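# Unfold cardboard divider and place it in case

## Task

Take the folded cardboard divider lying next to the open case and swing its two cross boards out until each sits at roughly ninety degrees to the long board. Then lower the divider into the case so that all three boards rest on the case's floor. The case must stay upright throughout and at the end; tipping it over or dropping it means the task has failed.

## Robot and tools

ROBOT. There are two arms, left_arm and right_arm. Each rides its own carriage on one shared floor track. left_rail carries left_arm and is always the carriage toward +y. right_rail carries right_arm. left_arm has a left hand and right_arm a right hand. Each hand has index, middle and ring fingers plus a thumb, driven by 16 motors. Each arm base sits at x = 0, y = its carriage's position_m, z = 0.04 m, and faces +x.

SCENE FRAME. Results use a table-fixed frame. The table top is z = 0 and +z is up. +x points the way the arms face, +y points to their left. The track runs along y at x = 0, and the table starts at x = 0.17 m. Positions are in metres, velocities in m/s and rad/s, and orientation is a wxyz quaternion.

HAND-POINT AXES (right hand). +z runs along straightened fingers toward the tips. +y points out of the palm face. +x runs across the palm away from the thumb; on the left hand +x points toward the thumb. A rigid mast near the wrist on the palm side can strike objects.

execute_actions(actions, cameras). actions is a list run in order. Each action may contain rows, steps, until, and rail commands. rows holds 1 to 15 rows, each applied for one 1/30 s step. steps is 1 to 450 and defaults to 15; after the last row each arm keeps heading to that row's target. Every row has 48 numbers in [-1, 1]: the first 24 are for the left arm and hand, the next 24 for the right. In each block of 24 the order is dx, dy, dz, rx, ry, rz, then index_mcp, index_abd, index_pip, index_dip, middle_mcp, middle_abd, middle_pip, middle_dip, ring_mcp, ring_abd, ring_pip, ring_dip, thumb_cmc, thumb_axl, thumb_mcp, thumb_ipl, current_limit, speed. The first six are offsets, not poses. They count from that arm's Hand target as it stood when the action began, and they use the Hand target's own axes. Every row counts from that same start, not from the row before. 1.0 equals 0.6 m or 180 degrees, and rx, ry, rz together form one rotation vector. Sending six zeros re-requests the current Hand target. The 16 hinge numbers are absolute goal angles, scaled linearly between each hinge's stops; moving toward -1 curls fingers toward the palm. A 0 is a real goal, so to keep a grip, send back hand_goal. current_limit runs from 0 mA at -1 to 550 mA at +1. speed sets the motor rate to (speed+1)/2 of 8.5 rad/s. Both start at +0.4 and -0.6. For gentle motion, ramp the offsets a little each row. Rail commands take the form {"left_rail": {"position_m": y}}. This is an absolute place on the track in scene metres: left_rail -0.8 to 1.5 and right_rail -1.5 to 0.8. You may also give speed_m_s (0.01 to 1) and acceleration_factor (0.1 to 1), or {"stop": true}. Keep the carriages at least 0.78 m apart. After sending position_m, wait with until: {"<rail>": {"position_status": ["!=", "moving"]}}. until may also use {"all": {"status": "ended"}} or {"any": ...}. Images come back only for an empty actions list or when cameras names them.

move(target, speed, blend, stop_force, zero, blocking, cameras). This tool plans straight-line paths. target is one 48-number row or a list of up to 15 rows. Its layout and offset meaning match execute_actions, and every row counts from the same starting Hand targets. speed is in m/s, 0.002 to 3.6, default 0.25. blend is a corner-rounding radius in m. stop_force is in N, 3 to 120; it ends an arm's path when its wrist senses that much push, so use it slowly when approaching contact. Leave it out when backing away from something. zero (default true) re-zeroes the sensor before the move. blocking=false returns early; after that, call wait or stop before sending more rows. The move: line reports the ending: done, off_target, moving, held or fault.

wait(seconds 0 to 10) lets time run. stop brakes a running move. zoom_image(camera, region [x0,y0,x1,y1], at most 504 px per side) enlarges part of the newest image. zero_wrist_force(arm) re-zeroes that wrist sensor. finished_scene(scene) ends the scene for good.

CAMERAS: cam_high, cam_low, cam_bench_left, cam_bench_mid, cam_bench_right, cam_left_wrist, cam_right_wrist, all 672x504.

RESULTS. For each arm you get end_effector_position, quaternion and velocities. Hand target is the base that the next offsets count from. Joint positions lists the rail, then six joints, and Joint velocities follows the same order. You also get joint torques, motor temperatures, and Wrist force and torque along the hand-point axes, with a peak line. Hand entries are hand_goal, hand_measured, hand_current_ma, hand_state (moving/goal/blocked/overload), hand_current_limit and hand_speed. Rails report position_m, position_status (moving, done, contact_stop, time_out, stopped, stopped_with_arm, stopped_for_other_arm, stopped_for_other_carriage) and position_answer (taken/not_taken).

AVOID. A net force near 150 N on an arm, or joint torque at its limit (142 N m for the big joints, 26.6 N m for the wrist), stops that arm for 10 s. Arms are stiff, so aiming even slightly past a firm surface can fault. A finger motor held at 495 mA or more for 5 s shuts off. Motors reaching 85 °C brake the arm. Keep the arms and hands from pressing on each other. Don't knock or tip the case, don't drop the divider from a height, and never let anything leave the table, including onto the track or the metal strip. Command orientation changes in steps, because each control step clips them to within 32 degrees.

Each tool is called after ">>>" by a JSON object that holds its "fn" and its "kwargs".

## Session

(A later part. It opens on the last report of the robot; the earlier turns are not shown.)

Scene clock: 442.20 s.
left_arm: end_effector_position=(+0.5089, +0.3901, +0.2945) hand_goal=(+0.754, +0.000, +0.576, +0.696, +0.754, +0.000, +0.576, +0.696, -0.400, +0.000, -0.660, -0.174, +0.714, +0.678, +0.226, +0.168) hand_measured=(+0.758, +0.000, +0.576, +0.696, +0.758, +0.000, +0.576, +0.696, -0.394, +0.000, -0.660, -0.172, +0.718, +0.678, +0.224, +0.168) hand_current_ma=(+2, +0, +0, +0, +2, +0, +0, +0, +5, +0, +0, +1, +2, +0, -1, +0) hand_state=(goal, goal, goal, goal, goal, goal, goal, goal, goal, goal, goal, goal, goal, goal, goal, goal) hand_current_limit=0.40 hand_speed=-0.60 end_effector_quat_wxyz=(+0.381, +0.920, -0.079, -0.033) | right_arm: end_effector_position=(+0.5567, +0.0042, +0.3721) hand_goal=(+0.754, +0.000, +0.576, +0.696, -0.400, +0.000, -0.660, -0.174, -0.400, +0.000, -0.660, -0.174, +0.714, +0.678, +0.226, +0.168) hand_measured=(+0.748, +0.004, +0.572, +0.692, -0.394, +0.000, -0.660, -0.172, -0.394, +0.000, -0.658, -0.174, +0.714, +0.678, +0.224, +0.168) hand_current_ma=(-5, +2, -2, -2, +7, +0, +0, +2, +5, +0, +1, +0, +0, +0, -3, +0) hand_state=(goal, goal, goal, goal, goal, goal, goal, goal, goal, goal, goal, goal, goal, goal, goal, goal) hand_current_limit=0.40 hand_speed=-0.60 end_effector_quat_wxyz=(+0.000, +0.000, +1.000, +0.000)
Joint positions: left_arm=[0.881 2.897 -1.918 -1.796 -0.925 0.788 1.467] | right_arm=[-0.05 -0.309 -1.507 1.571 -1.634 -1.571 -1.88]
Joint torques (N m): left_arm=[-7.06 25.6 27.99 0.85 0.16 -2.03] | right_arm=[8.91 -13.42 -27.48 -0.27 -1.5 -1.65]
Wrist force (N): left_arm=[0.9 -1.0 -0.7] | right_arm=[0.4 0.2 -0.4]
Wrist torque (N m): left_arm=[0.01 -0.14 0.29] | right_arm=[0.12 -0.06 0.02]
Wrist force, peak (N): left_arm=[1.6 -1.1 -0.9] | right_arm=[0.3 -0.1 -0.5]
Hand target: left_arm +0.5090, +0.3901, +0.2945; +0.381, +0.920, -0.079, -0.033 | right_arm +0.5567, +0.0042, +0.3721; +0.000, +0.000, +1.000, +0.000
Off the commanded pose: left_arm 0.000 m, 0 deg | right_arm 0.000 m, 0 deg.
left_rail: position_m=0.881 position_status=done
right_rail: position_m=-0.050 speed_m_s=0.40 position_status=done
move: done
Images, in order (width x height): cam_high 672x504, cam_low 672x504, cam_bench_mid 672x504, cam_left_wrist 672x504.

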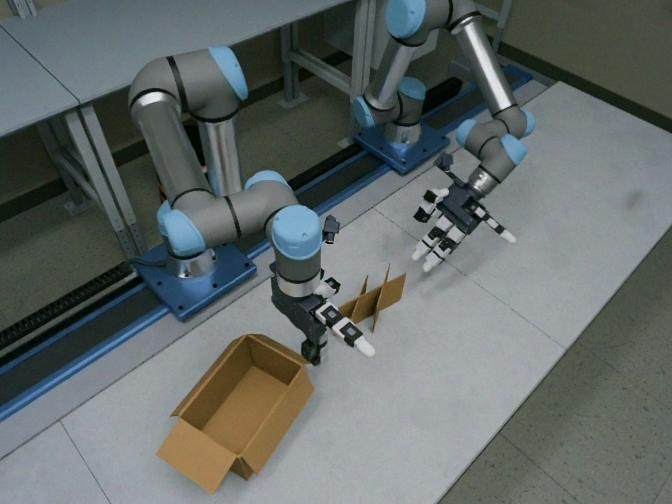

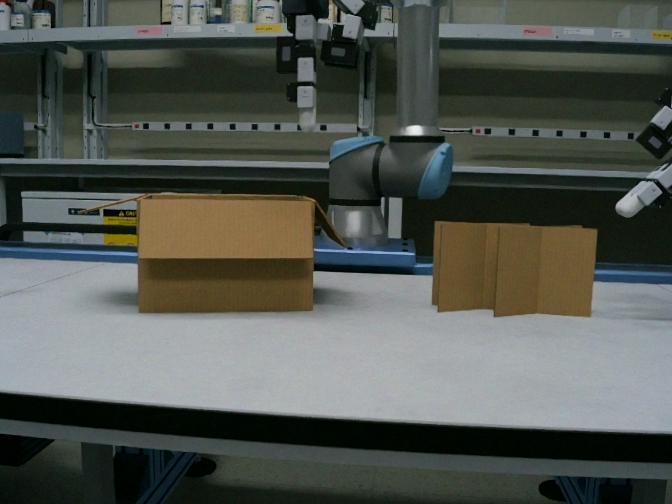

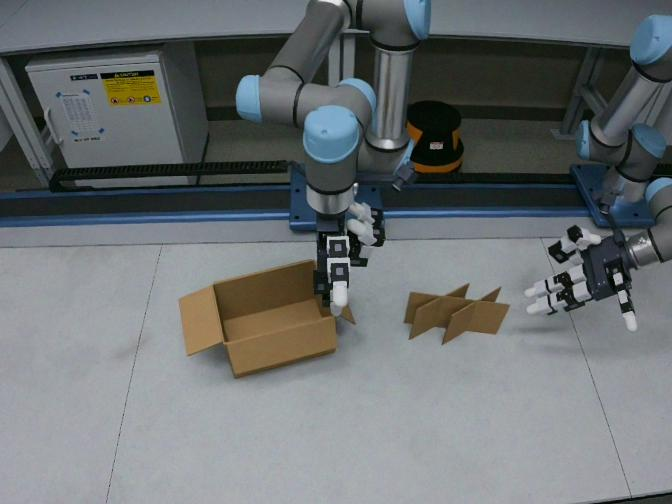

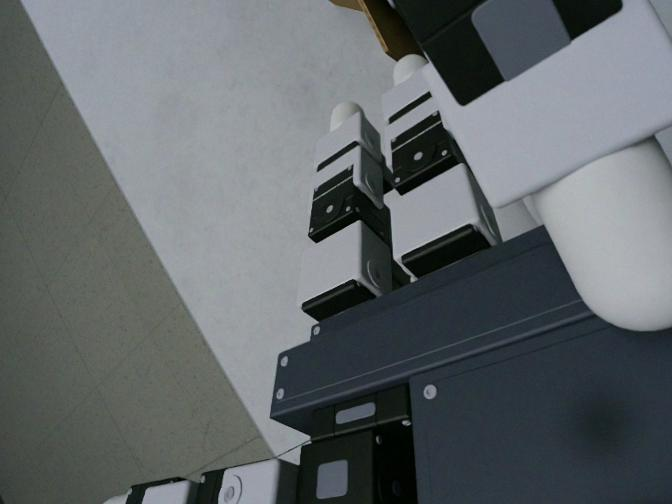

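>>> {"fn": "move", "kwargs": {"target": [-0.0033,0,0.0833,0,0,0,0.754,0,0.576,0.696,0.754,0,0.576,0.696,-0.4,0,-0.66,-0.174,0.714,0.678,0.226,0.168,0.4,-0.6,0,0,0,0,0,0,0.754,0,0.576,0.696,-0.4,0,-0.66,-0.174,-0.4,0,-0.66,-0.174,0.714,0.678,0.226,0.168,0.4,-0.6], "speed": 0.08, "cameras": ["cam_bench_mid","cam_low","cam_high","cam_left_wrist"]}}

>>> {"fn": "zoom_image", "kwargs": {"camera": "cam_bench_mid", "region": [400, 230, 600, 370]}}

>>> {"fn": "zoom_image", "kwargs": {"camera": "cam_low", "region": [420, 150, 670, 330]}}

>>> {"fn": "zoom_image", "kwargs": {"camera": "cam_high", "region": [320, 180, 480, 340]}}

Scene clock: 457.93 s.
left_arm: end_effector_position=(+0.5010, +0.3557, +0.2592) hand_goal=(+0.754, +0.000, +0.576, +0.696, +0.754, +0.000, +0.576, +0.696, -0.400, +0.000, -0.660, -0.174, +0.714, +0.678, +0.226, +0.168) hand_measured=(+0.758, +0.000, +0.576, +0.696, +0.758, +0.000, +0.576, +0.696, -0.394, +0.000, -0.660, -0.172, +0.718, +0.678, +0.224, +0.168) hand_current_ma=(+2, +0, +0, +0, +2, +0, +0, +0, +5, +0, +0, +1, +2, +0, -1, +0) hand_state=(goal, goal, goal, goal, goal, goal, goal, goal, goal, goal, goal, goal, goal, goal, goal, goal) hand_current_limit=0.40 hand_speed=-0.60 end_effector_quat_wxyz=(+0.381, +0.920, -0.079, -0.033) | right_arm: end_effector_position=(+0.5567, +0.0042, +0.3721) hand_goal=(+0.754, +0.000, +0.576, +0.696, -0.400, +0.000, -0.660, -0.174, -0.400, +0.000, -0.660, -0.174, +0.714, +0.678, +0.226, +0.168) hand_measured=(+0.748, +0.004, +0.572, +0.692, -0.394, +0.000, -0.660, -0.172, -0.394, +0.000, -0.658, -0.174, +0.714, +0.678, +0.224, +0.168) hand_current_ma=(-5, +2, -2, -2, +7, +0, +0, +2, +5, +0, +1, +0, +0, +0, -3, +0) hand_state=(goal, goal, goal, goal, goal, goal, goal, goal, goal, goal, goal, goal, goal, goal, goal, goal) hand_current_limit=0.40 hand_speed=-0.60 end_effector_quat_wxyz=(+0.000, +0.000, +1.000, +0.000)
Joint positions: left_arm=[0.881 2.836 -1.997 -1.807 -0.775 0.794 1.382] | right_arm=[-0.05 -0.309 -1.507 1.571 -1.634 -1.571 -1.88]
Joint torques (N m): left_arm=[-7.13 28.63 26.21 4.11 0.14 -2.01] | right_arm=[8.39 -13.8 -27.49 -0.39 -1.31 -1.47]
Wrist force (N): left_arm=[0.9 -0.9 -0.1] | right_arm=[0.2 0.0 -0.1]
Wrist torque (N m): left_arm=[-0.05 -0.11 0.24] | right_arm=[0.09 -0.03 -0.01]
Wrist force, peak (N): left_arm=[1.5 -1.5 -0.5] | right_arm=[0.3 0.0 -0.5]
Hand target: left_arm +0.5010, +0.3556, +0.2592; +0.381, +0.920, -0.079, -0.033 | right_arm +0.5567, +0.0042, +0.3721; +0.000, +0.000, +1.000, +0.000
Off the commanded pose: left_arm 0.000 m, 0 deg | right_arm 0.000 m, 0 deg.
left_rail: position_m=0.881 position_status=done
right_rail: position_m=-0.050 speed_m_s=0.40 position_status=done
move: done
Images, in order (width x height): cam_high 672x504, cam_low 672x504, cam_bench_mid 672x504, cam_left_wrist 672x504.

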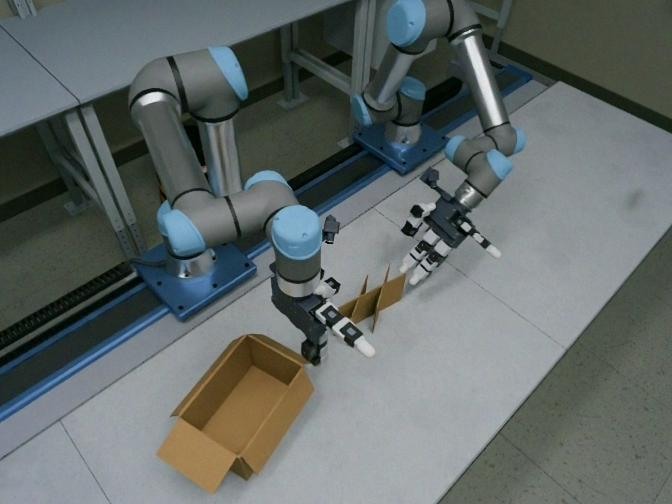

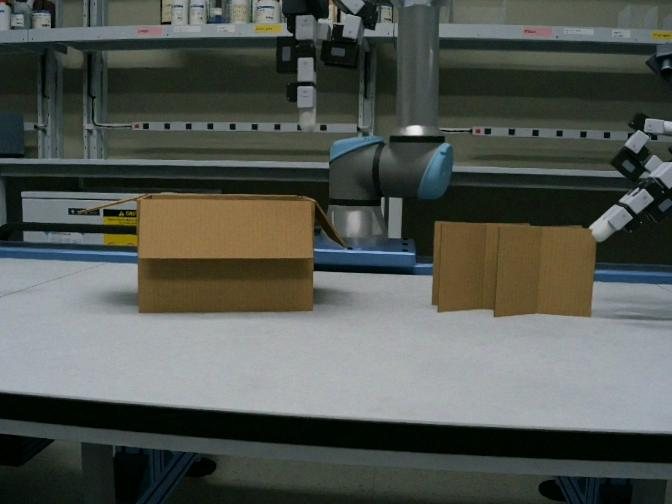

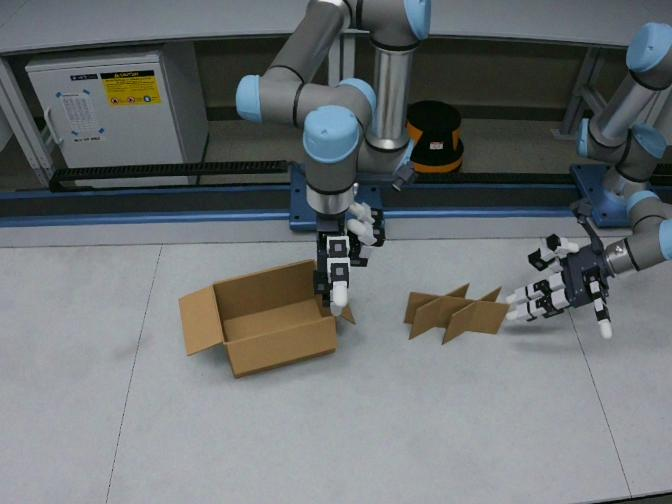

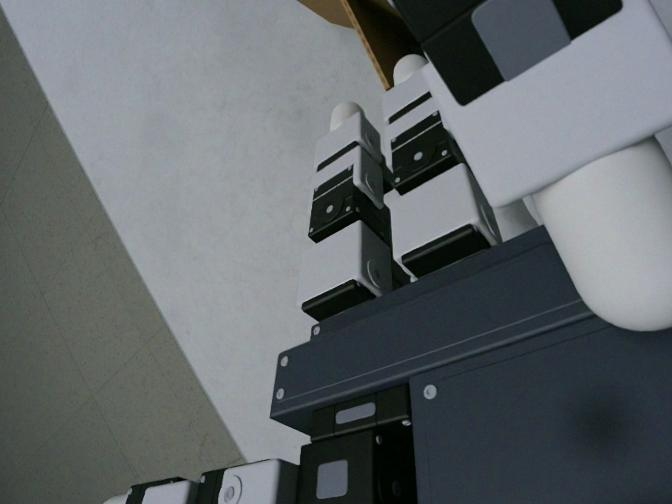

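Scaled by 2.520 from the camera's 672x504 image, which has a finer 960x720 frame.

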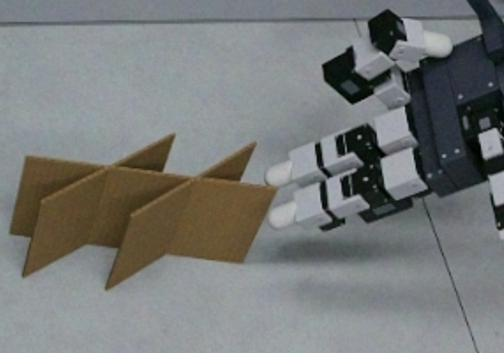

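Scaled by 2.016 from the camera's 672x504 image, which has a finer 960x720 frame.

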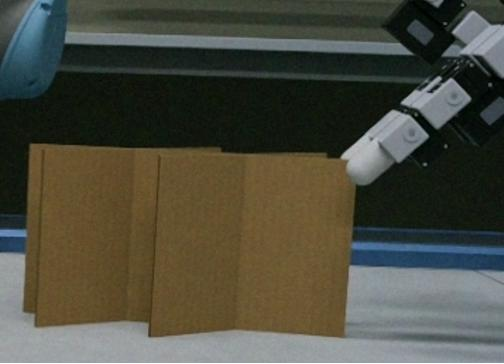

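Scaled by 3.150 from the camera's 672x504 image, which has a finer 960x720 frame.

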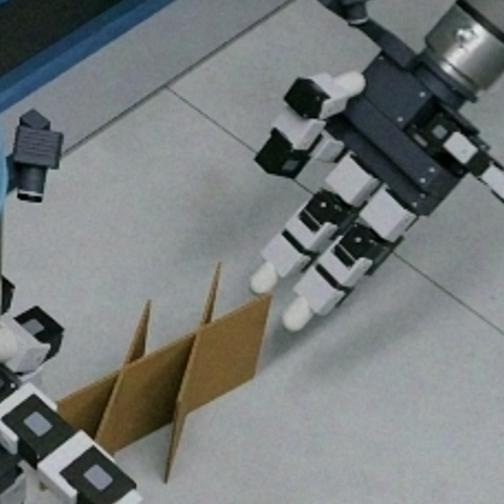

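>>> {"fn": "move", "kwargs": {"target": [0,0,0.0667,0,0,0,0.754,0,0.576,0.696,0.754,0,0.576,0.696,-0.4,0,-0.66,-0.174,0.714,0.678,0.226,0.168,0.4,-0.6,0,0,0,0,0,0,0.754,0,0.576,0.696,-0.4,0,-0.66,-0.174,-0.4,0,-0.66,-0.174,0.714,0.678,0.226,0.168,0.4,-0.6], "speed": 0.06}}

>>> {"fn": "execute_actions", "kwargs": {"actions": [{"rows":[[0,0,0,0,0,0,0.754,-0.22,0.576,0.696,0.754,0.22,0.576,0.696,-0.4,0,-0.66,-0.174,0.714,0.678,0.226,0.168,0.4,-0.9,0,0,0,0,0,0,0.754,0,0.576,0.696,-0.4,0,-0.66,-0.174,-0.4,0,-0.66,-0.174,0.714,0.678,0.226,0.168,0.4,-0.6]],"steps":60}], "cameras": ["cam_bench_mid","cam_low","cam_high","cam_left_wrist"]}}

>>> {"fn": "zoom_image", "kwargs": {"camera": "cam_bench_mid", "region": [400, 230, 600, 370]}}

>>> {"fn": "zoom_image", "kwargs": {"camera": "cam_high", "region": [320, 180, 480, 340]}}

Scene clock: 472.60 s.
left_arm: end_effector_position=(+0.4962, +0.3278, +0.2310) hand_goal=(+0.754, +0.000, +0.576, +0.696, +0.754, +0.000, +0.576, +0.696, -0.400, +0.000, -0.660, -0.174, +0.714, +0.678, +0.226, +0.168) hand_measured=(+0.758, +0.000, +0.576, +0.696, +0.758, +0.004, +0.576, +0.694, -0.394, +0.000, -0.660, -0.172, +0.718, +0.678, +0.224, +0.168) hand_current_ma=(+2, +0, +0, +0, +3, +2, +0, -1, +5, +0, +0, +1, +2, +0, -1, +0) hand_state=(goal, goal, goal, goal, goal, goal, goal, goal, goal, goal, goal, goal, goal, goal, goal, goal) hand_current_limit=0.40 hand_speed=-0.60 end_effector_quat_wxyz=(+0.381, +0.920, -0.079, -0.033) | right_arm: end_effector_position=(+0.5567, +0.0042, +0.3721) hand_goal=(+0.754, +0.000, +0.576, +0.696, -0.400, +0.000, -0.660, -0.174, -0.400, +0.000, -0.660, -0.174, +0.714, +0.678, +0.226, +0.168) hand_measured=(+0.748, +0.004, +0.572, +0.692, -0.394, +0.000, -0.660, -0.172, -0.394, +0.000, -0.658, -0.174, +0.714, +0.678, +0.224, +0.168) hand_current_ma=(-5, +2, -2, -2, +7, +0, +0, +2, +5, +0, +1, +0, +0, +0, -3, +0) hand_state=(goal, goal, goal, goal, goal, goal, goal, goal, goal, goal, goal, goal, goal, goal, goal, goal) hand_current_limit=0.40 hand_speed=-0.60 end_effector_quat_wxyz=(+0.000, +0.000, +1.000, +0.000)
Joint positions: left_arm=[0.881 2.789 -2.069 -1.799 -0.666 0.802 1.316] | right_arm=[-0.05 -0.309 -1.507 1.571 -1.634 -1.571 -1.88]
Joint torques (N m): left_arm=[-6.61 30.34 24.27 4.47 0.07 -2.28] | right_arm=[9.67 -12.76 -27.14 -0.4 -1.38 -1.58]
Wrist force (N): left_arm=[1.0 -0.9 -0.7] | right_arm=[0.1 0.1 -0.4]
Wrist torque (N m): left_arm=[0.06 -0.16 0.28] | right_arm=[0.11 -0.02 -0.01]
Wrist force, peak (N): left_arm=[0.7 0.7 -5.7] | right_arm=[0.3 0.1 -0.5]
Hand target: left_arm +0.4962, +0.3277, +0.2309; +0.381, +0.920, -0.079, -0.033 | right_arm +0.5567, +0.0042, +0.3721; +0.000, +0.000, +1.000, +0.000
Off the commanded pose: left_arm 0.000 m, 0 deg | right_arm 0.000 m, 0 deg.
left_rail: position_m=0.881 position_status=done
right_rail: position_m=-0.050 speed_m_s=0.40 position_status=done
move: done

Scene clock: 474.80 s.
left_arm: end_effector_position=(+0.4962, +0.3277, +0.2309) hand_goal=(+0.754, -0.220, +0.576, +0.696, +0.754, +0.220, +0.576, +0.696, -0.400, +0.000, -0.660, -0.174, +0.714, +0.678, +0.226, +0.168) hand_measured=(+0.758, -0.102, +0.576, +0.696, +0.758, +0.098, +0.576, +0.694, -0.394, +0.000, -0.660, -0.172, +0.718, +0.678, +0.224, +0.168) hand_current_ma=(+2, +273, +0, +0, +3, -289, +0, -1, +5, +0, +0, +1, +2, +0, -1, +0) hand_state=(goal, blocked, goal, goal, goal, blocked, goal, goal, goal, goal, goal, goal, goal, goal, goal, goal) hand_current_limit=0.40 hand_speed=-0.90 end_effector_quat_wxyz=(+0.381, +0.920, -0.079, -0.033) | right_arm: end_effector_position=(+0.5567, +0.0042, +0.3721) hand_goal=(+0.754, +0.000, +0.576, +0.696, -0.400, +0.000, -0.660, -0.174, -0.400, +0.000, -0.660, -0.174, +0.714, +0.678, +0.226, +0.168) hand_measured=(+0.748, +0.004, +0.572, +0.692, -0.394, +0.000, -0.660, -0.172, -0.394, +0.000, -0.658, -0.174, +0.714, +0.678, +0.224, +0.168) hand_current_ma=(-5, +2, -2, -2, +7, +0, +0, +2, +5, +0, +1, +0, +0, +0, -3, +0) hand_state=(goal, goal, goal, goal, goal, goal, goal, goal, goal, goal, goal, goal, goal, goal, goal, goal) hand_current_limit=0.40 hand_speed=-0.60 end_effector_quat_wxyz=(+0.000, +0.000, +1.000, +0.000)
Joint positions: left_arm=[0.881 2.789 -2.069 -1.799 -0.666 0.802 1.316] | right_arm=[-0.05 -0.309 -1.507 1.571 -1.634 -1.571 -1.88]
Joint torques (N m): left_arm=[-6.82 29.15 25.12 4.32 0.07 -1.94] | right_arm=[9.65 -12.47 -27.67 -0.21 -1.23 -1.47]
Wrist force (N): left_arm=[1.0 -1.0 -0.5] | right_arm=[0.1 0.0 -0.1]
Wrist torque (N m): left_arm=[0.01 -0.15 0.27] | right_arm=[0.07 -0.03 -0.01]
Wrist force, peak (N): left_arm=[1.0 -1.2 -0.9] | right_arm=[0.1 0.0 -0.6]
Hand target: left_arm +0.4962, +0.3277, +0.2309; +0.381, +0.920, -0.079, -0.033 | right_arm +0.5567, +0.0042, +0.3721; +0.000, +0.000, +1.000, +0.000
Off the commanded pose: left_arm 0.000 m, 0 deg | right_arm 0.000 m, 0 deg.
left_rail: position_m=0.881 position_status=done
right_rail: position_m=-0.050 speed_m_s=0.40 position_status=done
Images, in order (width x height): cam_high 672x504, cam_low 672x504, cam_bench_mid 672x504, cam_left_wrist 672x504.

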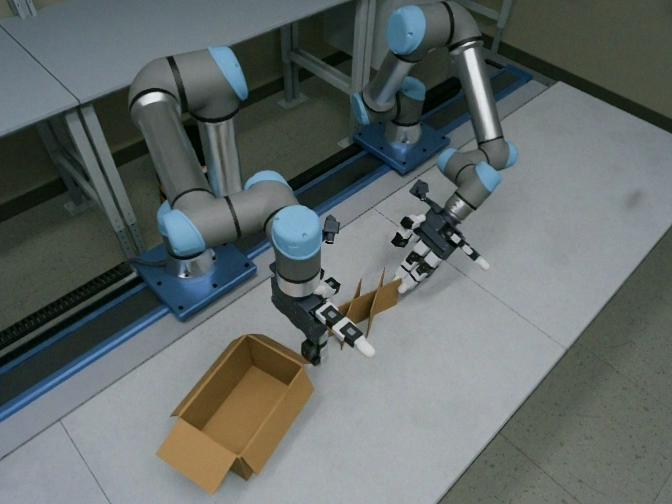

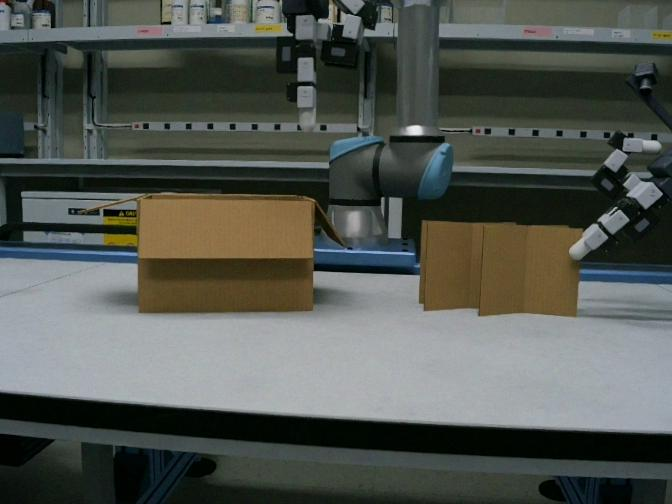

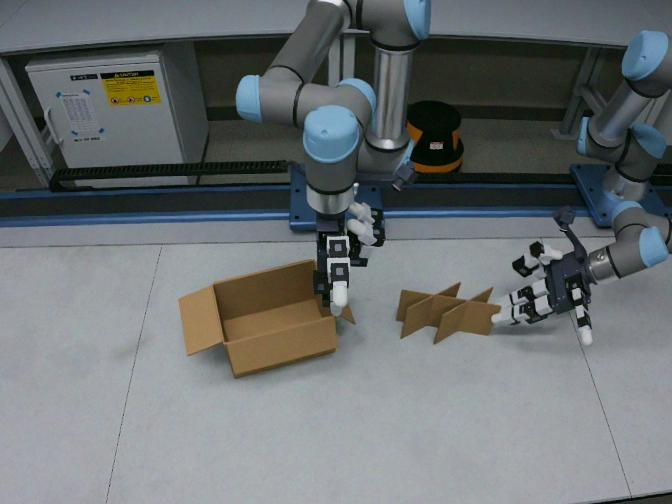

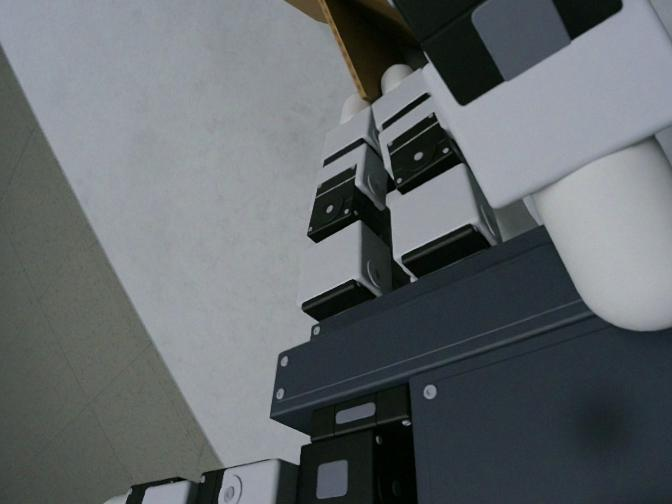

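Scaled by 2.520 from the camera's 672x504 image, which has a finer 960x720 frame.

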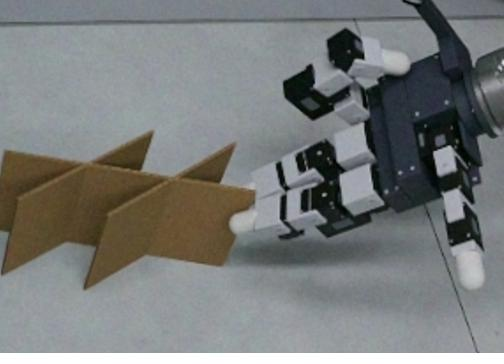

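Scaled by 3.150 from the camera's 672x504 image, which has a finer 960x720 frame.

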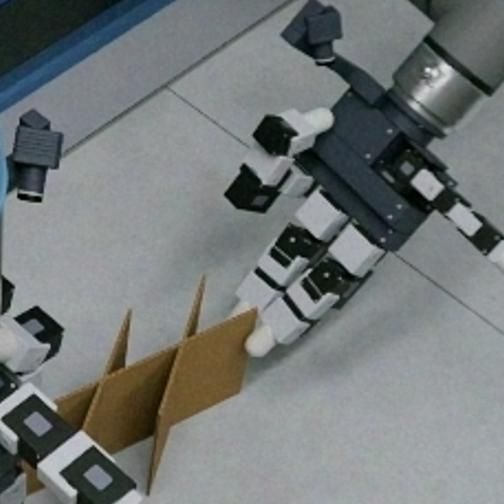

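>>> {"fn": "move", "kwargs": {"target": [0,0,0,0,0,0,0.754,-0.22,0.576,0.696,0.754,0.22,0.576,0.696,-0.4,0,-0.66,-0.174,0.714,0.678,0.226,0.168,0.4,-0.9,0.1337,0.1048,0.1168,0,0,-0.934,0.754,0,0.576,0.696,-0.4,0,-0.66,-0.174,-0.4,0,-0.66,-0.174,0.714,0.678,0.226,0.168,0.4,-0.6], "speed": 0.25, "cameras": ["cam_bench_mid","cam_low","cam_high","cam_right_wrist"]}}

>>> {"fn": "zoom_image", "kwargs": {"camera": "cam_bench_mid", "region": [380, 210, 540, 350]}}

>>> {"fn": "zoom_image", "kwargs": {"camera": "cam_high", "region": [300, 220, 440, 360]}}

Scene clock: 529.73 s.
left_arm: end_effector_position=(+0.4962, +0.3277, +0.2309) hand_goal=(+0.754, -0.220, +0.576, +0.696, +0.754, +0.220, +0.576, +0.696, -0.400, +0.000, -0.660, -0.174, +0.714, +0.678, +0.226, +0.168) hand_measured=(+0.758, -0.102, +0.576, +0.696, +0.758, +0.098, +0.576, +0.694, -0.394, +0.000, -0.660, -0.172, +0.718, +0.678, +0.224, +0.168) hand_current_ma=(+2, +273, +0, +0, +3, -289, +0, -1, +5, +0, +0, +1, +2, +0, -1, +0) hand_state=(goal, blocked, goal, goal, goal, blocked, goal, goal, goal, goal, goal, goal, goal, goal, goal, goal) hand_current_limit=0.40 hand_speed=-0.90 end_effector_quat_wxyz=(+0.381, +0.920, -0.079, -0.033) | right_arm: end_effector_position=(+0.4765, +0.0671, +0.3021) hand_goal=(+0.754, +0.000, +0.576, +0.696, -0.400, +0.000, -0.660, -0.174, -0.400, +0.000, -0.660, -0.174, +0.714, +0.678, +0.226, +0.168) hand_measured=(+0.748, +0.004, +0.572, +0.692, -0.394, +0.000, -0.660, -0.172, -0.394, +0.000, -0.658, -0.174, +0.714, +0.678, +0.224, +0.168) hand_current_ma=(-5, +2, -2, -2, +7, +0, +0, +2, +5, +0, +1, +0, +0, +0, -3, +0) hand_state=(goal, goal, goal, goal, goal, goal, goal, goal, goal, goal, goal, goal, goal, goal, goal, goal) hand_current_limit=0.40 hand_speed=-0.60 end_effector_quat_wxyz=(+0.000, +0.995, -0.104, +0.000)
Joint positions: left_arm=[0.881 2.789 -2.069 -1.799 -0.666 0.802 1.316] | right_arm=[-0.05 0.118 -1.441 1.679 -1.808 -1.571 -4.386]
Joint torques (N m): left_arm=[-6.94 29.42 25.05 4.4 0.04 -2.11] | right_arm=[8.61 -44.08 -16.23 -4.65 1 -2.18]
Wrist force (N): left_arm=[1.0 -1.0 -0.3] | right_arm=[-0.6 0.1 -0.2]
Wrist torque (N m): left_arm=[0.00 -0.15 0.27] | right_arm=[0.08 0.08 0.09]
Wrist force, peak (N): left_arm=[1.2 -1.4 -0.2] | right_arm=[-1.2 -0.4 -0.1]
Hand target: left_arm +0.4962, +0.3277, +0.2309; +0.381, +0.920, -0.079, -0.033 | right_arm +0.4765, +0.0671, +0.3020; +0.000, +0.995, -0.103, +0.000
Off the commanded pose: left_arm 0.000 m, 0 deg | right_arm 0.000 m, 0 deg.
left_rail: position_m=0.881 position_status=done
right_rail: position_m=-0.050 speed_m_s=0.40 position_status=done
move: done
Images, in order (width x height): cam_high 672x504, cam_low 672x504, cam_bench_mid 672x504, cam_right_wrist 672x504.

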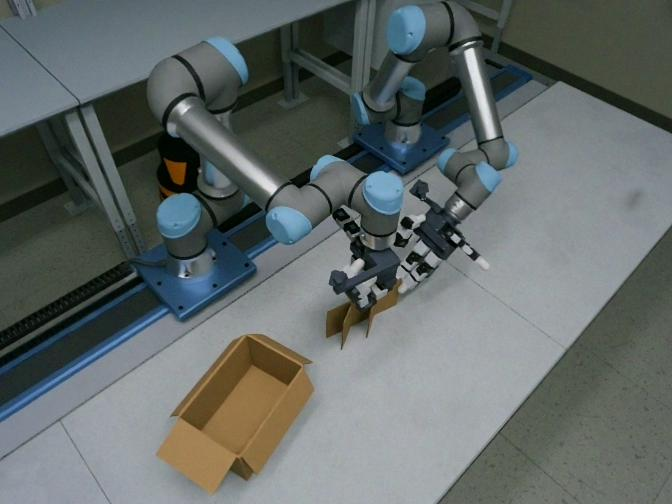

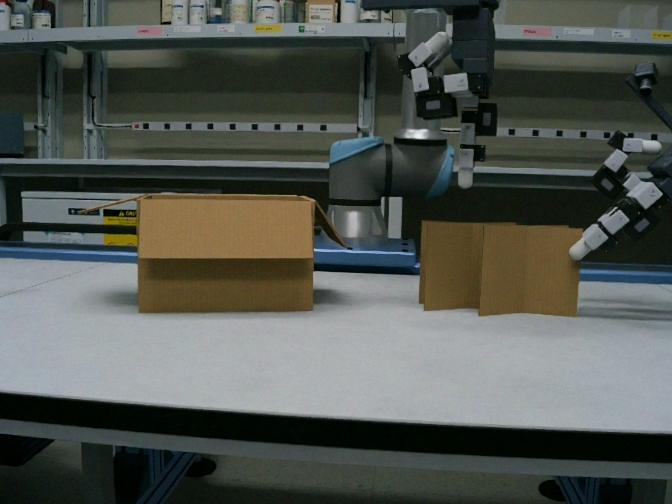

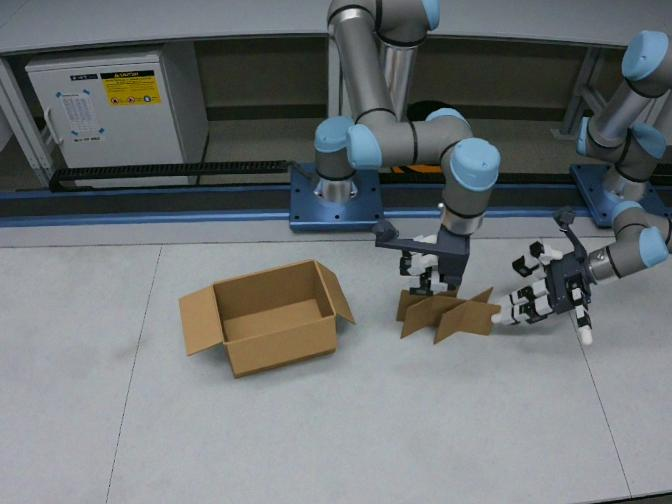

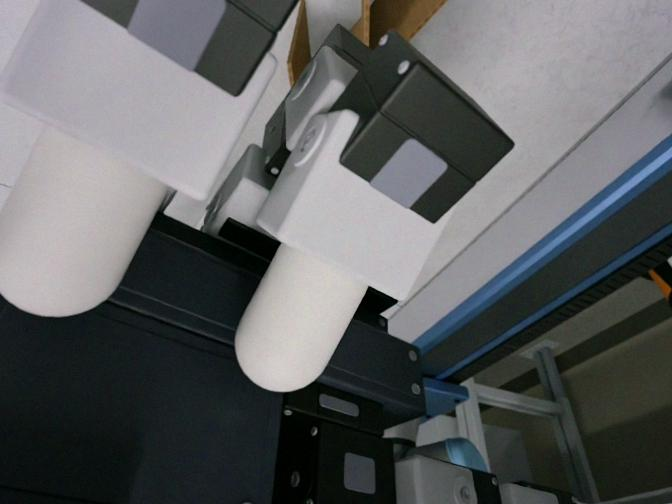

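Scaled by 3.150 from the camera's 672x504 image, which has a finer 960x720 frame.

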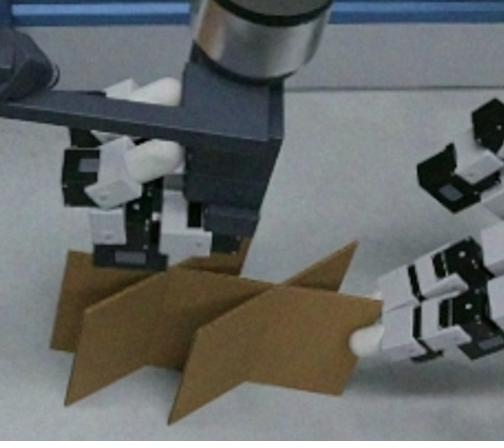

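Scaled by 3.600 from the camera's 672x504 image, which has a finer 960x720 frame.

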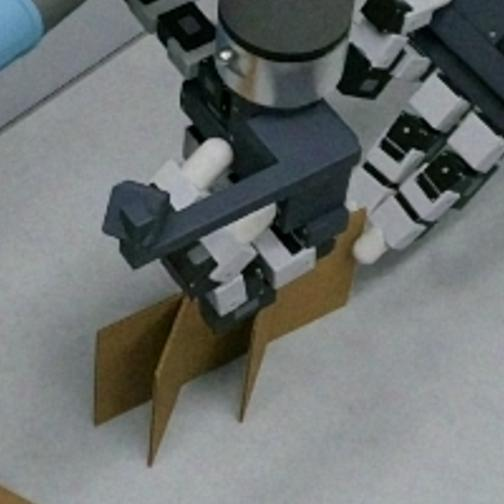

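>>> {"fn": "zoom_image", "kwargs": {"camera": "cam_low", "region": [390, 120, 620, 330]}}

>>> {"fn": "zoom_image", "kwargs": {"camera": "cam_right_wrist", "region": [180, 0, 480, 240]}}

Scaled by 2.191 from the camera's 672x504 image, which has a finer 960x720 frame.

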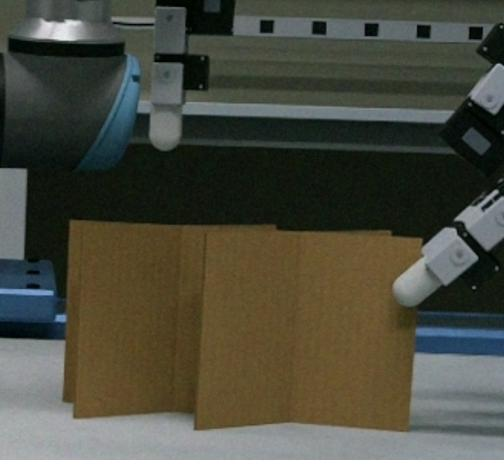

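Scaled by 1.680 from the camera's 672x504 image, which has a finer 960x720 frame.

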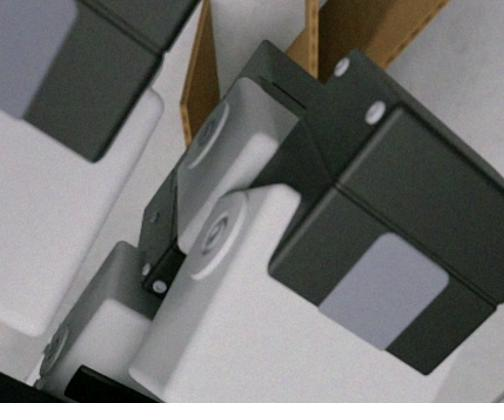

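>>> {"fn": "move", "kwargs": {"target": [0,0,0,0,0,0,0.754,-0.22,0.576,0.696,0.754,0.22,0.576,0.696,-0.4,0,-0.66,-0.174,0.714,0.678,0.226,0.168,0.4,-0.9,0,0,0.175,0,0,0,0.754,0,0.576,0.696,-0.4,0,-0.66,-0.174,-0.4,0,-0.66,-0.174,0.714,0.678,0.226,0.168,0.4,-0.6], "speed": 0.06, "stop_force": 8, "cameras": ["cam_bench_mid","cam_low","cam_high"]}}

>>> {"fn": "zoom_image", "kwargs": {"camera": "cam_low", "region": [390, 120, 620, 330]}}

>>> {"fn": "zoom_image", "kwargs": {"camera": "cam_bench_mid", "region": [380, 210, 540, 350]}}

>>> {"fn": "zoom_image", "kwargs": {"camera": "cam_high", "region": [300, 220, 440, 360]}}

Scene clock: 548.50 s.
left_arm: end_effector_position=(+0.4962, +0.3277, +0.2309) hand_goal=(+0.754, -0.220, +0.576, +0.696, +0.754, +0.220, +0.576, +0.696, -0.400, +0.000, -0.660, -0.174, +0.714, +0.678, +0.226, +0.168) hand_measured=(+0.758, -0.102, +0.576, +0.696, +0.758, +0.098, +0.576, +0.694, -0.394, +0.000, -0.660, -0.172, +0.718, +0.678, +0.224, +0.168) hand_current_ma=(+2, +273, +0, +0, +3, -289, +0, -1, +5, +0, +0, +1, +2, +0, -1, +0) hand_state=(goal, blocked, goal, goal, goal, blocked, goal, goal, goal, goal, goal, goal, goal, goal, goal, goal) hand_current_limit=0.40 hand_speed=-0.90 end_effector_quat_wxyz=(+0.381, +0.920, -0.079, -0.033) | right_arm: end_effector_position=(+0.4764, +0.0671, +0.2496) hand_goal=(+0.754, +0.000, +0.576, +0.696, -0.400, +0.000, -0.660, -0.174, -0.400, +0.000, -0.660, -0.174, +0.714, +0.678, +0.226, +0.168) hand_measured=(+0.754, +0.004, +0.568, +0.684, -0.392, +0.000, -0.660, -0.172, -0.394, +0.000, -0.658, -0.174, +0.714, +0.678, +0.222, +0.168) hand_current_ma=(+0, +3, -7, -14, +7, +0, +0, +2, +6, +0, +1, +0, +0, +0, -3, +0) hand_state=(goal, goal, goal, goal, goal, goal, goal, goal, goal, goal, goal, goal, goal, goal, goal, goal) hand_current_limit=0.40 hand_speed=-0.60 end_effector_quat_wxyz=(+0.000, +0.995, -0.103, +0.000)
Joint positions: left_arm=[0.881 2.789 -2.069 -1.799 -0.666 0.802 1.316] | right_arm=[-0.05 0.118 -1.404 1.776 -1.942 -1.571 -4.387]
Joint torques (N m): left_arm=[-7.37 29.23 24.45 3.99 0.08 -1.95] | right_arm=[3.11 -41.09 -23.99 0.37 -1.69 -2.06]
Wrist force (N): left_arm=[1.0 -1.3 -0.8] | right_arm=[-0.3 -0.1 -7.0]
Wrist torque (N m): left_arm=[-0.01 -0.16 0.28] | right_arm=[0.65 -0.11 0.11]
Wrist force, peak (N): left_arm=[1.0 -1.4 -0.5] | right_arm=[1.6 -2.6 -48.7]
Hand target: left_arm +0.4962, +0.3277, +0.2309; +0.381, +0.920, -0.079, -0.033 | right_arm +0.4764, +0.0671, +0.2496; +0.000, +0.995, -0.103, +0.000 (not the last commanded pose)
Off the commanded pose: left_arm 0.000 m, 0 deg | right_arm 0.053 m, 0 deg.
left_rail: position_m=0.881 position_status=done
right_rail: position_m=-0.050 speed_m_s=0.40 position_status=done
move: contact (right_arm)
Images, in order (width x height): cam_high 672x504, cam_low 672x504, cam_bench_mid 672x504.

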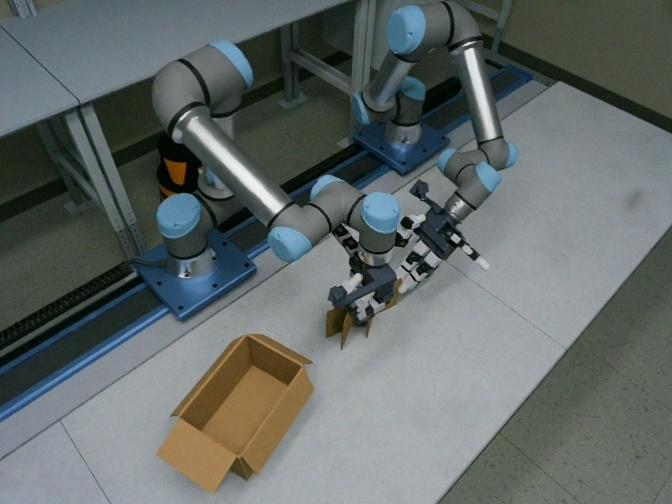

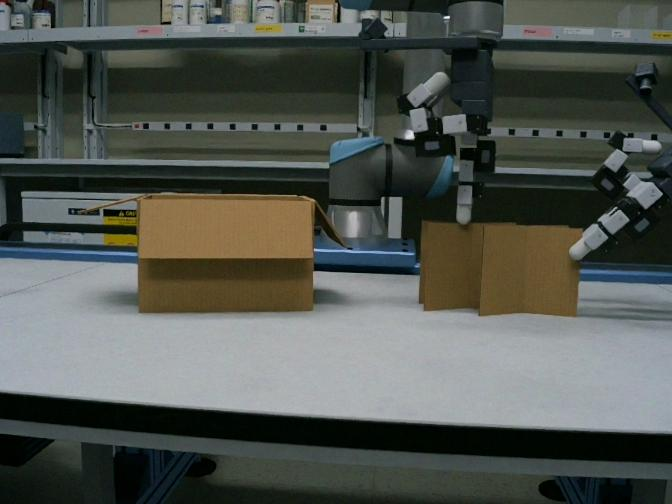

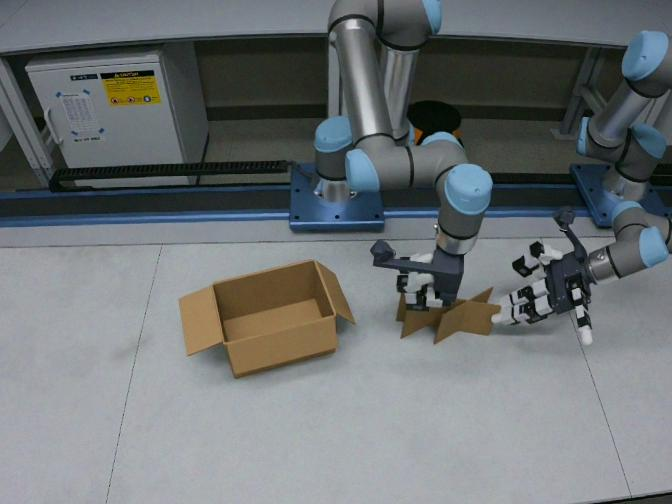

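Scaled by 2.191 from the camera's 672x504 image, which has a finer 960x720 frame.

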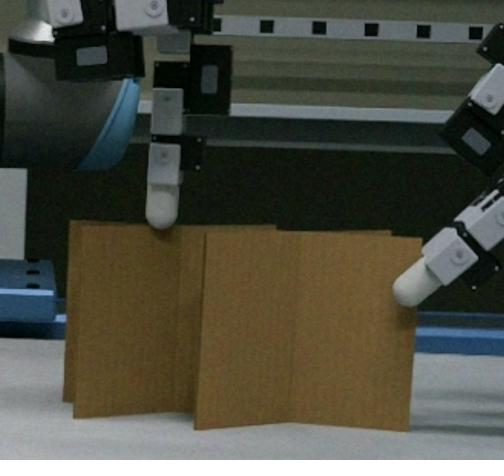

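Scaled by 3.150 from the camera's 672x504 image, which has a finer 960x720 frame.

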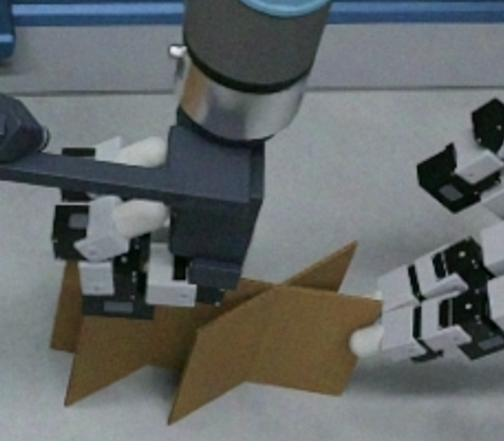

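Scaled by 3.600 from the camera's 672x504 image, which has a finer 960x720 frame.

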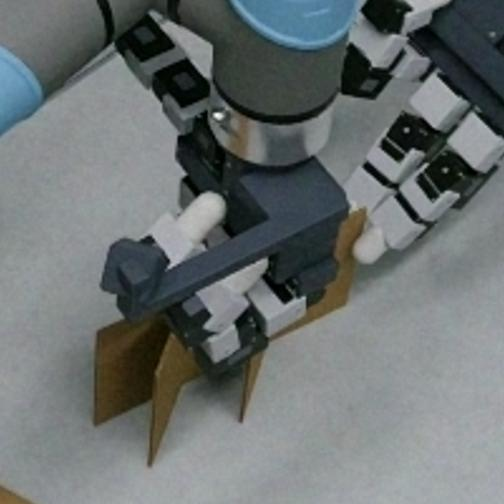

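>>> {"fn": "move", "kwargs": {"target": [[0,0,0,0,0,0,0.754,-0.22,0.576,0.696,0.754,0.22,0.576,0.696,-0.4,0,-0.66,-0.174,0.714,0.678,0.226,0.168,0.4,-0.9,0,0,-0.0917,0,0,0,0.754,0,0.576,0.696,-0.4,0,-0.66,-0.174,-0.4,0,-0.66,-0.174,0.714,0.678,0.226,0.168,0.4,-0.6],[0,0,0,0,0,0,0.754,-0.22,0.576,0.696,0.754,0.22,0.576,0.696,-0.4,0,-0.66,-0.174,0.714,0.678,0.226,0.168,0.4,-0.9,-0.1515,0,-0.0917,0,0,0,-0.4,0,-0.66,-0.174,-0.4,0,-0.66,-0.174,0.754,0,0.576,0.696,0.714,0.678,0.226,0.168,0.4,-0.6]], "speed": 0.1, "cameras": ["cam_bench_mid","cam_low","cam_high"]}}

>>> {"fn": "zoom_image", "kwargs": {"camera": "cam_bench_mid", "region": [380, 210, 540, 350]}}

>>> {"fn": "zoom_image", "kwargs": {"camera": "cam_high", "region": [300, 220, 440, 360]}}

>>> {"fn": "zoom_image", "kwargs": {"camera": "cam_low", "region": [390, 120, 620, 330]}}

Scene clock: 591.50 s.
left_arm: end_effector_position=(+0.4962, +0.3277, +0.2309) hand_goal=(+0.754, -0.220, +0.576, +0.696, +0.754, +0.220, +0.576, +0.696, -0.400, +0.000, -0.660, -0.174, +0.714, +0.678, +0.226, +0.168) hand_measured=(+0.758, -0.102, +0.576, +0.696, +0.758, +0.098, +0.576, +0.694, -0.394, +0.000, -0.660, -0.172, +0.718, +0.678, +0.224, +0.168) hand_current_ma=(+2, +273, +0, +0, +3, -289, +0, -1, +5, +0, +0, +1, +2, +0, -1, +0) hand_state=(goal, blocked, goal, goal, goal, blocked, goal, goal, goal, goal, goal, goal, goal, goal, goal, goal) hand_current_limit=0.40 hand_speed=-0.90 end_effector_quat_wxyz=(+0.381, +0.920, -0.079, -0.033) | right_arm: end_effector_position=(+0.3874, +0.0858, +0.3047) hand_goal=(-0.400, +0.000, -0.660, -0.174, -0.400, +0.000, -0.660, -0.174, +0.754, +0.000, +0.576, +0.696, +0.714, +0.678, +0.226, +0.168) hand_measured=(-0.380, +0.002, -0.656, -0.172, -0.392, +0.000, -0.660, -0.172, +0.750, +0.000, +0.572, +0.694, +0.714, +0.678, +0.222, +0.168) hand_current_ma=(+32, +1, +3, +2, +7, +0, +0, +2, -3, +0, -2, -2, +0, +0, -3, +0) hand_state=(blocked, goal, goal, goal, goal, goal, goal, goal, goal, goal, goal, goal, goal, goal, goal, goal) hand_current_limit=0.40 hand_speed=-0.60 end_effector_quat_wxyz=(+0.000, +0.995, -0.103, +0.000)
Joint positions: left_arm=[0.881 2.789 -2.069 -1.799 -0.666 0.802 1.316] | right_arm=[-0.05 0.182 -1.622 1.861 -1.809 -1.571 -4.323]
Joint torques (N m): left_arm=[-5.2 29.07 24.91 4.22 -0.12 -1.95] | right_arm=[9.05 -35.21 -15.53 -0.06 -0.87 2.18]
Wrist force (N): left_arm=[0.6 -1.2 -0.6] | right_arm=[-0.8 0.1 -0.2]
Wrist torque (N m): left_arm=[0.00 -0.11 0.24] | right_arm=[0.11 0.10 0.00]
Wrist force, peak (N): left_arm=[1.4 -1.1 -0.7] | right_arm=[-0.4 -0.1 -7.3]
Hand target: left_arm +0.4962, +0.3277, +0.2309; +0.381, +0.920, -0.079, -0.033 | right_arm +0.3874, +0.0858, +0.3047; +0.000, +0.995, -0.103, +0.000
Off the commanded pose: left_arm 0.000 m, 0 deg | right_arm 0.000 m, 0 deg.
left_rail: position_m=0.881 position_status=done
right_rail: position_m=-0.050 speed_m_s=0.40 position_status=done
move: done
Images, in order (width x height): cam_high 672x504, cam_low 672x504, cam_bench_mid 672x504.

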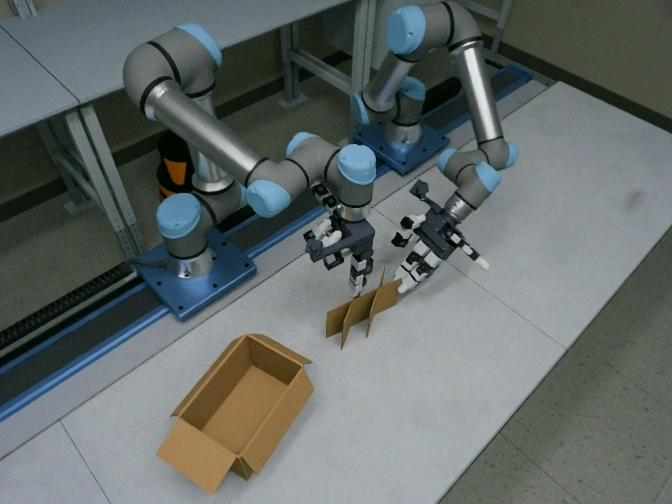

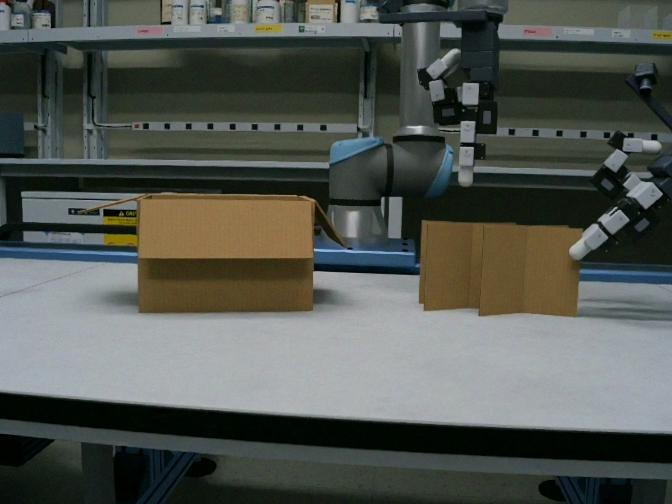

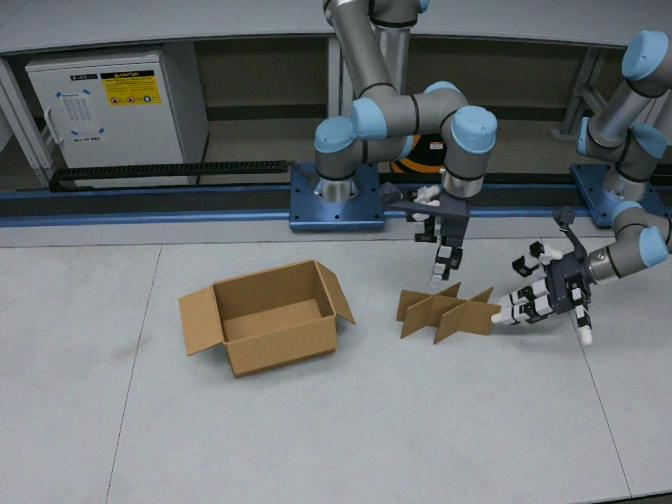

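Scaled by 3.150 from the camera's 672x504 image, which has a finer 960x720 frame.

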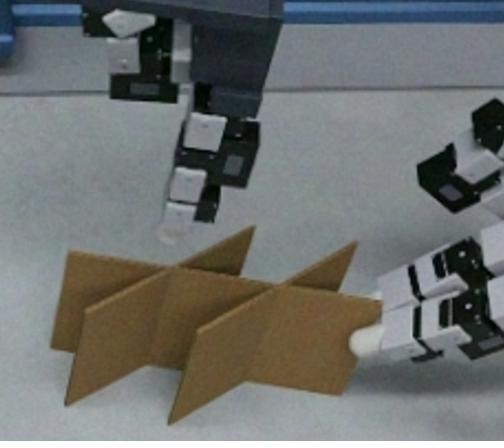

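Scaled by 3.600 from the camera's 672x504 image, which has a finer 960x720 frame.

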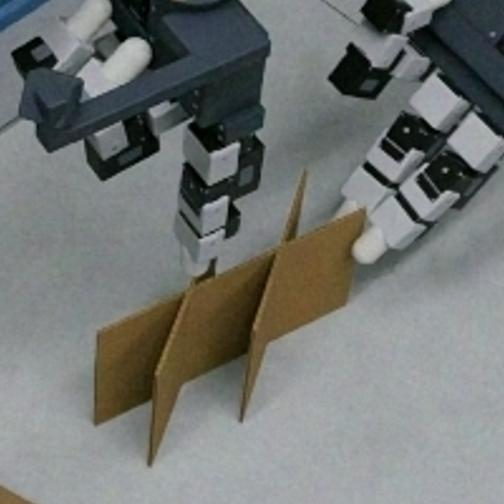

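Scaled by 2.191 from the camera's 672x504 image, which has a finer 960x720 frame.

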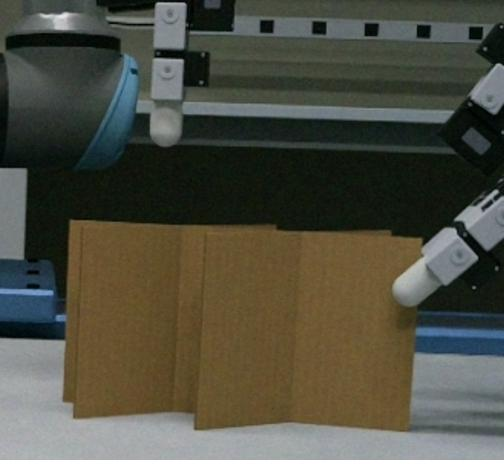

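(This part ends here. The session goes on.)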